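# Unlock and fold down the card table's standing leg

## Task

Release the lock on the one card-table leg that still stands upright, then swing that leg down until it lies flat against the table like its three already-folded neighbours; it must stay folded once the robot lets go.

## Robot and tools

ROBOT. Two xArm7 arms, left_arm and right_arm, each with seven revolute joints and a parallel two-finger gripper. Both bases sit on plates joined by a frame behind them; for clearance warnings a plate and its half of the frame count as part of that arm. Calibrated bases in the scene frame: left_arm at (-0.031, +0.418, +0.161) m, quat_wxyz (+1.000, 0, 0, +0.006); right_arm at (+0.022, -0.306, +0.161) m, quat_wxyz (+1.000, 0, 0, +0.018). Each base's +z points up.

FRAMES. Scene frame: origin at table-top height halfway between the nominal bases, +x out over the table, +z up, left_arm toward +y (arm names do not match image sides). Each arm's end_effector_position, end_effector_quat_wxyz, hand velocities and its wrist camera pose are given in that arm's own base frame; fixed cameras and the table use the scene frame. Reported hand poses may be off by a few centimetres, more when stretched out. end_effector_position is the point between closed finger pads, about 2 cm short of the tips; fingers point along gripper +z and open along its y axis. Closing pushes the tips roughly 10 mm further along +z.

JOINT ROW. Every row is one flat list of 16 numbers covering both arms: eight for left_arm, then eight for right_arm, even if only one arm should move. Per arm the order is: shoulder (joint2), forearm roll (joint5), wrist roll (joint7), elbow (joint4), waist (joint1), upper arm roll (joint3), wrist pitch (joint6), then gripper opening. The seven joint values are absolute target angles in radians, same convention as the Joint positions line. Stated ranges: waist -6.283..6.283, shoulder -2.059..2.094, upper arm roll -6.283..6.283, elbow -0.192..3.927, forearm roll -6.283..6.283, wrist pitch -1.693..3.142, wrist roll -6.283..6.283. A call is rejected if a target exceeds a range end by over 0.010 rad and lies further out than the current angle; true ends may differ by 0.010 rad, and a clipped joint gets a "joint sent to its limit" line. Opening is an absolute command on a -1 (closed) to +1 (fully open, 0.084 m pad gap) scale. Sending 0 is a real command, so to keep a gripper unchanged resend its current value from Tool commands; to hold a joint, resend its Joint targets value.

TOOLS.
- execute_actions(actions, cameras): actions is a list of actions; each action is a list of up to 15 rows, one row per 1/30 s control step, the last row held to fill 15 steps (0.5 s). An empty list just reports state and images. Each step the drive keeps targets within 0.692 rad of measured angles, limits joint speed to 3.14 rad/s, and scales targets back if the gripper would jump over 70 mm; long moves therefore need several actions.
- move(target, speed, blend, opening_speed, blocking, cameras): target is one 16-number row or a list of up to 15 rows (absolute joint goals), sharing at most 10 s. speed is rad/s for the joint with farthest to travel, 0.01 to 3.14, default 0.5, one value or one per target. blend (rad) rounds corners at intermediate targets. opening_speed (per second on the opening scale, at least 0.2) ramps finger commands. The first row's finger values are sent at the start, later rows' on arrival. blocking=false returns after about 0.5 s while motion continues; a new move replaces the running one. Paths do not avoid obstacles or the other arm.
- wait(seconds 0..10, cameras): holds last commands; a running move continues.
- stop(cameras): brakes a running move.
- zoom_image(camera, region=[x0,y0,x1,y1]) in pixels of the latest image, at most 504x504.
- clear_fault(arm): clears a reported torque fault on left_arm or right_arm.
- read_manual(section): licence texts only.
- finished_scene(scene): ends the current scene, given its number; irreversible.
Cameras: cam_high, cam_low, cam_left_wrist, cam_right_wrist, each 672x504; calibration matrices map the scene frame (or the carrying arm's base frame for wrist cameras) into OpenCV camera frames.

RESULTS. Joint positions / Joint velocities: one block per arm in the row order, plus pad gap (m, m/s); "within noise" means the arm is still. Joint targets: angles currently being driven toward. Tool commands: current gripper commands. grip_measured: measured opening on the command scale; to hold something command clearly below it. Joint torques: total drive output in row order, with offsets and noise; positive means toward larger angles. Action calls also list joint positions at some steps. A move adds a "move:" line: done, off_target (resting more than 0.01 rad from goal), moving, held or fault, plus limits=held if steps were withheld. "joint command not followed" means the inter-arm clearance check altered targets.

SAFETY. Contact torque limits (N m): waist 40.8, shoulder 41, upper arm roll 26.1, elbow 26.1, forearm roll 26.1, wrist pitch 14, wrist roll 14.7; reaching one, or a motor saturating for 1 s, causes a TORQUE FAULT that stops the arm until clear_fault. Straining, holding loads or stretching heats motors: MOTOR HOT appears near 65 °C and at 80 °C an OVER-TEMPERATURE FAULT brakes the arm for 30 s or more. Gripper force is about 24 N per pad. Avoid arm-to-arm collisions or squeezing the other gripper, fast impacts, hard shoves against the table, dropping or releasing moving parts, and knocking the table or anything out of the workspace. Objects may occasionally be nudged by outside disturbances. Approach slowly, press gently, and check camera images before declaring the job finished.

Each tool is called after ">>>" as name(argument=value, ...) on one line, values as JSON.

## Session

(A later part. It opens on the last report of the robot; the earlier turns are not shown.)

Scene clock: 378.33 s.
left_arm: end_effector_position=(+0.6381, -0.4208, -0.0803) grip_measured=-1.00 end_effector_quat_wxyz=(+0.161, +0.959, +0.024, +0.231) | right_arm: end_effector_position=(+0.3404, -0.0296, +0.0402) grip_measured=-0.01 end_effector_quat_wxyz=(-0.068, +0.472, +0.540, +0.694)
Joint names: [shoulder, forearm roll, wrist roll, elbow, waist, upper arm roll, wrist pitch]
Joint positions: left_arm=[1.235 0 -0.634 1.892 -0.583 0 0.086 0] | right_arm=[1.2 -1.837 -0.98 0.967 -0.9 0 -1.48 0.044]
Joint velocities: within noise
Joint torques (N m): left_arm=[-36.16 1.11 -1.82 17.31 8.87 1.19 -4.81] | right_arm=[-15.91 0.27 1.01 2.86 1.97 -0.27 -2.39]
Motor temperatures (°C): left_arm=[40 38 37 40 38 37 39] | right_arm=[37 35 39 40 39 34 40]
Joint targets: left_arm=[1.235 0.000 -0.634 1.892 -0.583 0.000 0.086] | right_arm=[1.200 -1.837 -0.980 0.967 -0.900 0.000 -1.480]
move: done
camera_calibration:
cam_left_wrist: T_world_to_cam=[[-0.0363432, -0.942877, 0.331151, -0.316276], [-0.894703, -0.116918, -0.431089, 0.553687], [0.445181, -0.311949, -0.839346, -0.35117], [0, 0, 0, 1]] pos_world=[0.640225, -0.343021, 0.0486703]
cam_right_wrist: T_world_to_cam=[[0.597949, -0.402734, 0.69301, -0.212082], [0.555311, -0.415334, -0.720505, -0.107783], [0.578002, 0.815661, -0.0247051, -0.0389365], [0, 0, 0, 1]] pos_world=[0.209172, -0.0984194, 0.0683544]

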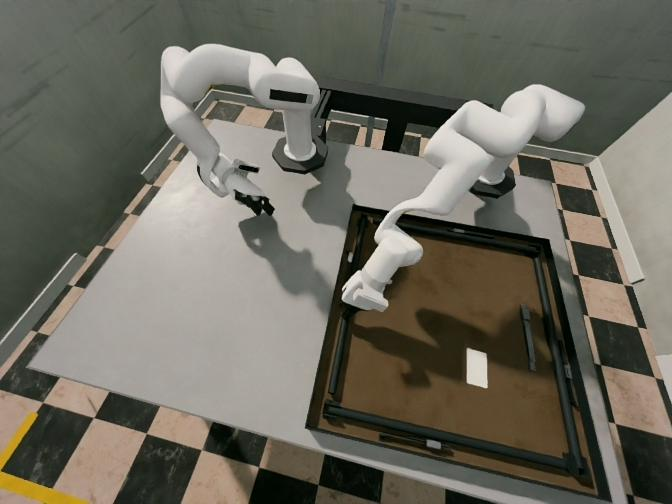

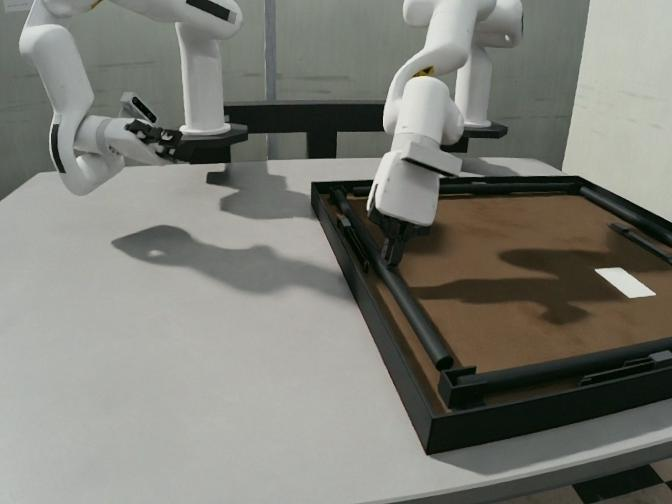

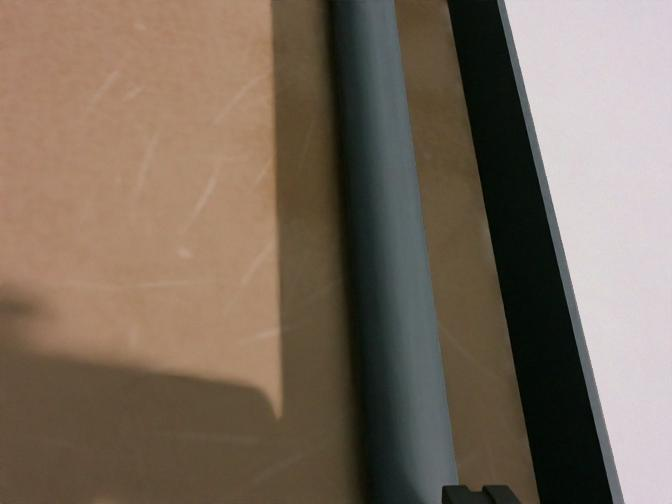

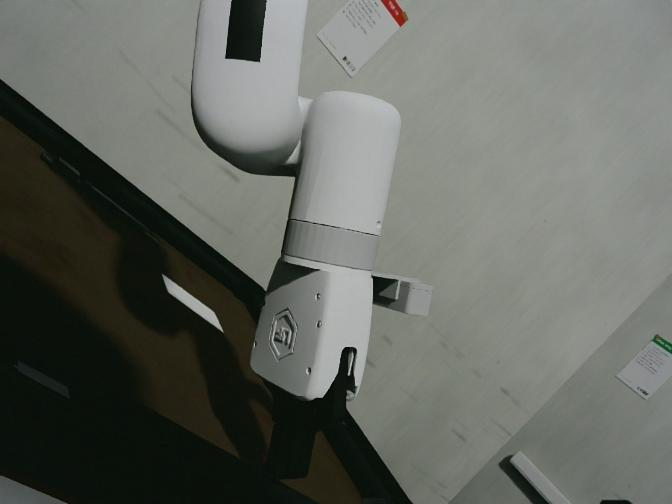

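>>> move(target=[[1.235,0,-0.634,1.892,-0.560,0,0.086,-1,1.2,-1.837,-0.98,0.967,-0.9,0,-1.48,0],[1.285,0,-0.634,1.935,-0.560,0,0.079,-1,1.2,-1.837,-0.98,0.967,-0.9,0,-1.48,0]], speed=0.05)

>>> zoom_image(camera="cam_low", region=[300, 170, 520, 420])

Scene clock: 389.03 s.
left_arm: end_effector_position=(+0.6649, -0.4151, -0.0533) grip_measured=-1.00 end_effector_quat_wxyz=(+0.173, +0.950, +0.036, +0.256) | right_arm: end_effector_position=(+0.3404, -0.0296, +0.0402) grip_measured=-0.01 end_effector_quat_wxyz=(-0.068, +0.472, +0.540, +0.694)
Joint names: [shoulder, forearm roll, wrist roll, elbow, waist, upper arm roll, wrist pitch]
Joint positions: left_arm=[1.228 0 -0.634 1.933 -0.559 0.001 0.077 0] | right_arm=[1.2 -1.837 -0.98 0.967 -0.9 0 -1.48 0.044]
Joint velocities: within noise
Joint torques (N m): left_arm=[-46.69 -0.02 0.04 13.52 -4.68 -3.28 -1.89] | right_arm=[-15.8 0.31 1.28 3.01 2.01 -0.42 -2.17]
Motor temperatures (°C): left_arm=[40 38 37 41 38 37 39] | right_arm=[37 35 39 40 39 34 40]
Joint targets: left_arm=[1.227 0.000 -0.634 1.933 -0.559 0.000 0.079] | right_arm=[1.200 -1.837 -0.980 0.967 -0.900 0.000 -1.480]
Tool commands: left_gripper/opening=-1.0 right_gripper/opening=+0.0
TORQUE FAULT: the external load on the shoulder of the left arm reached its load limit, and that arm stopped. The contact can be on any part of that arm beyond that joint, not only on its tool. A torque fault puts only its own arm into a fault stop. That arm's remaining commands of this call were not run. The hold on the shoulder of that arm was moved back by the arm itself, up to 3 degrees, as the stop began. That arm is still stopped at the end of this call. While its stop runs, that arm, its gripper or tool too, takes no new command.
CLEAR FAULT: the left arm stays stopped (state 4) until you call clear_fault(arm="left_arm").
End effector pose when the fault began: left_arm: position (+0.6494, -0.4064, -0.0935), quat_wxyz (+0.159, +0.958, +0.036, +0.235)
Joint positions when the fault began: left_arm=[1.279 0 -0.634 1.932 -0.559 0 0.079 0]
move: fault (left_arm); left_arm: the shoulder is farthest, 0.057 rad from its target
camera_calibration:
cam_left_wrist: T_world_to_cam=[[-0.0299157, -0.933355, 0.357705, -0.317821], [-0.86969, -0.152091, -0.469583, 0.556716], [0.492691, -0.32514, -0.80718, -0.374096], [0, 0, 0, 1]] pos_world=[0.658976, -0.333602, 0.0731484]
cam_right_wrist: T_world_to_cam=[[0.597949, -0.402734, 0.69301, -0.212082], [0.555311, -0.415334, -0.720505, -0.107783], [0.578002, 0.815661, -0.0247051, -0.0389365], [0, 0, 0, 1]] pos_world=[0.209172, -0.0984194, 0.0683544]

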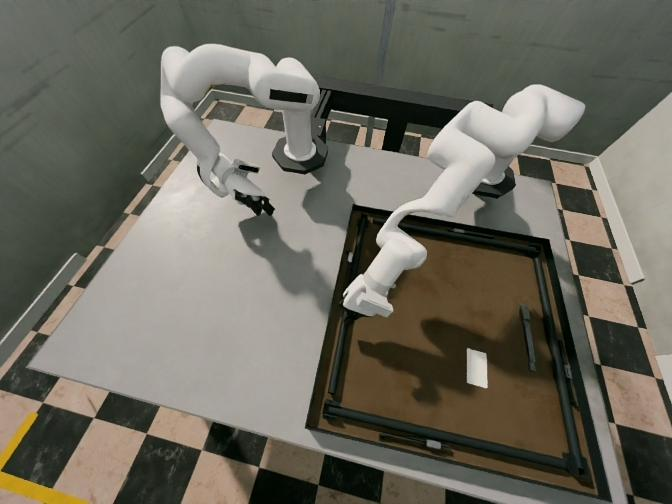

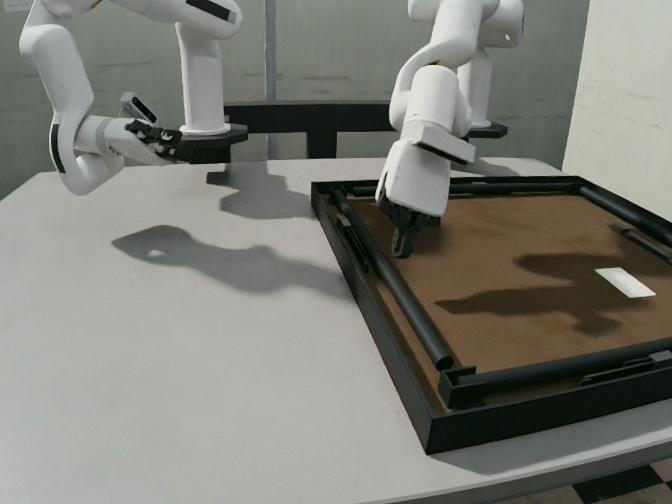

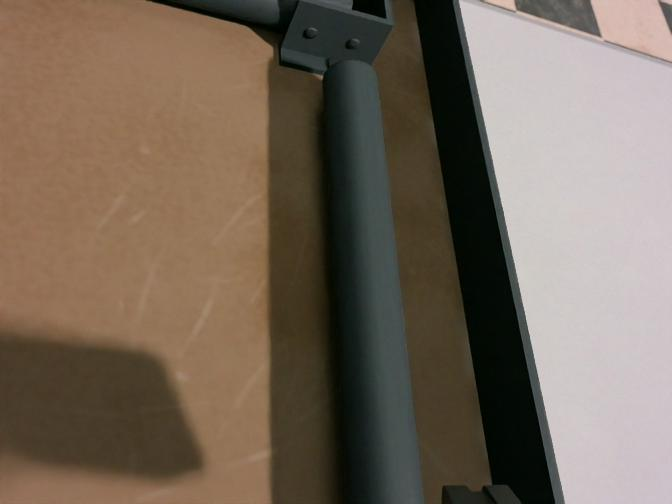

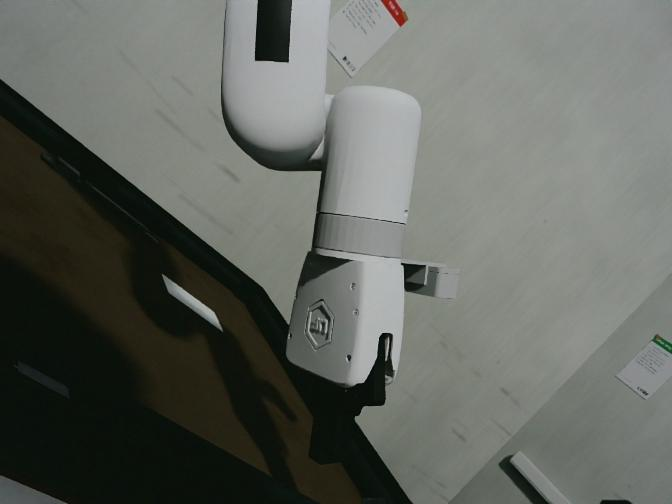

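Scaled by 2.016 from the camera's 672x504 image, which has a finer 960x720 frame.

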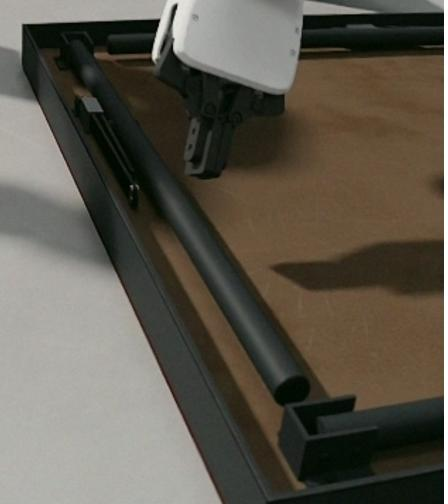

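>>> finished_scene(scene=1)

The scene is finished: the task was done.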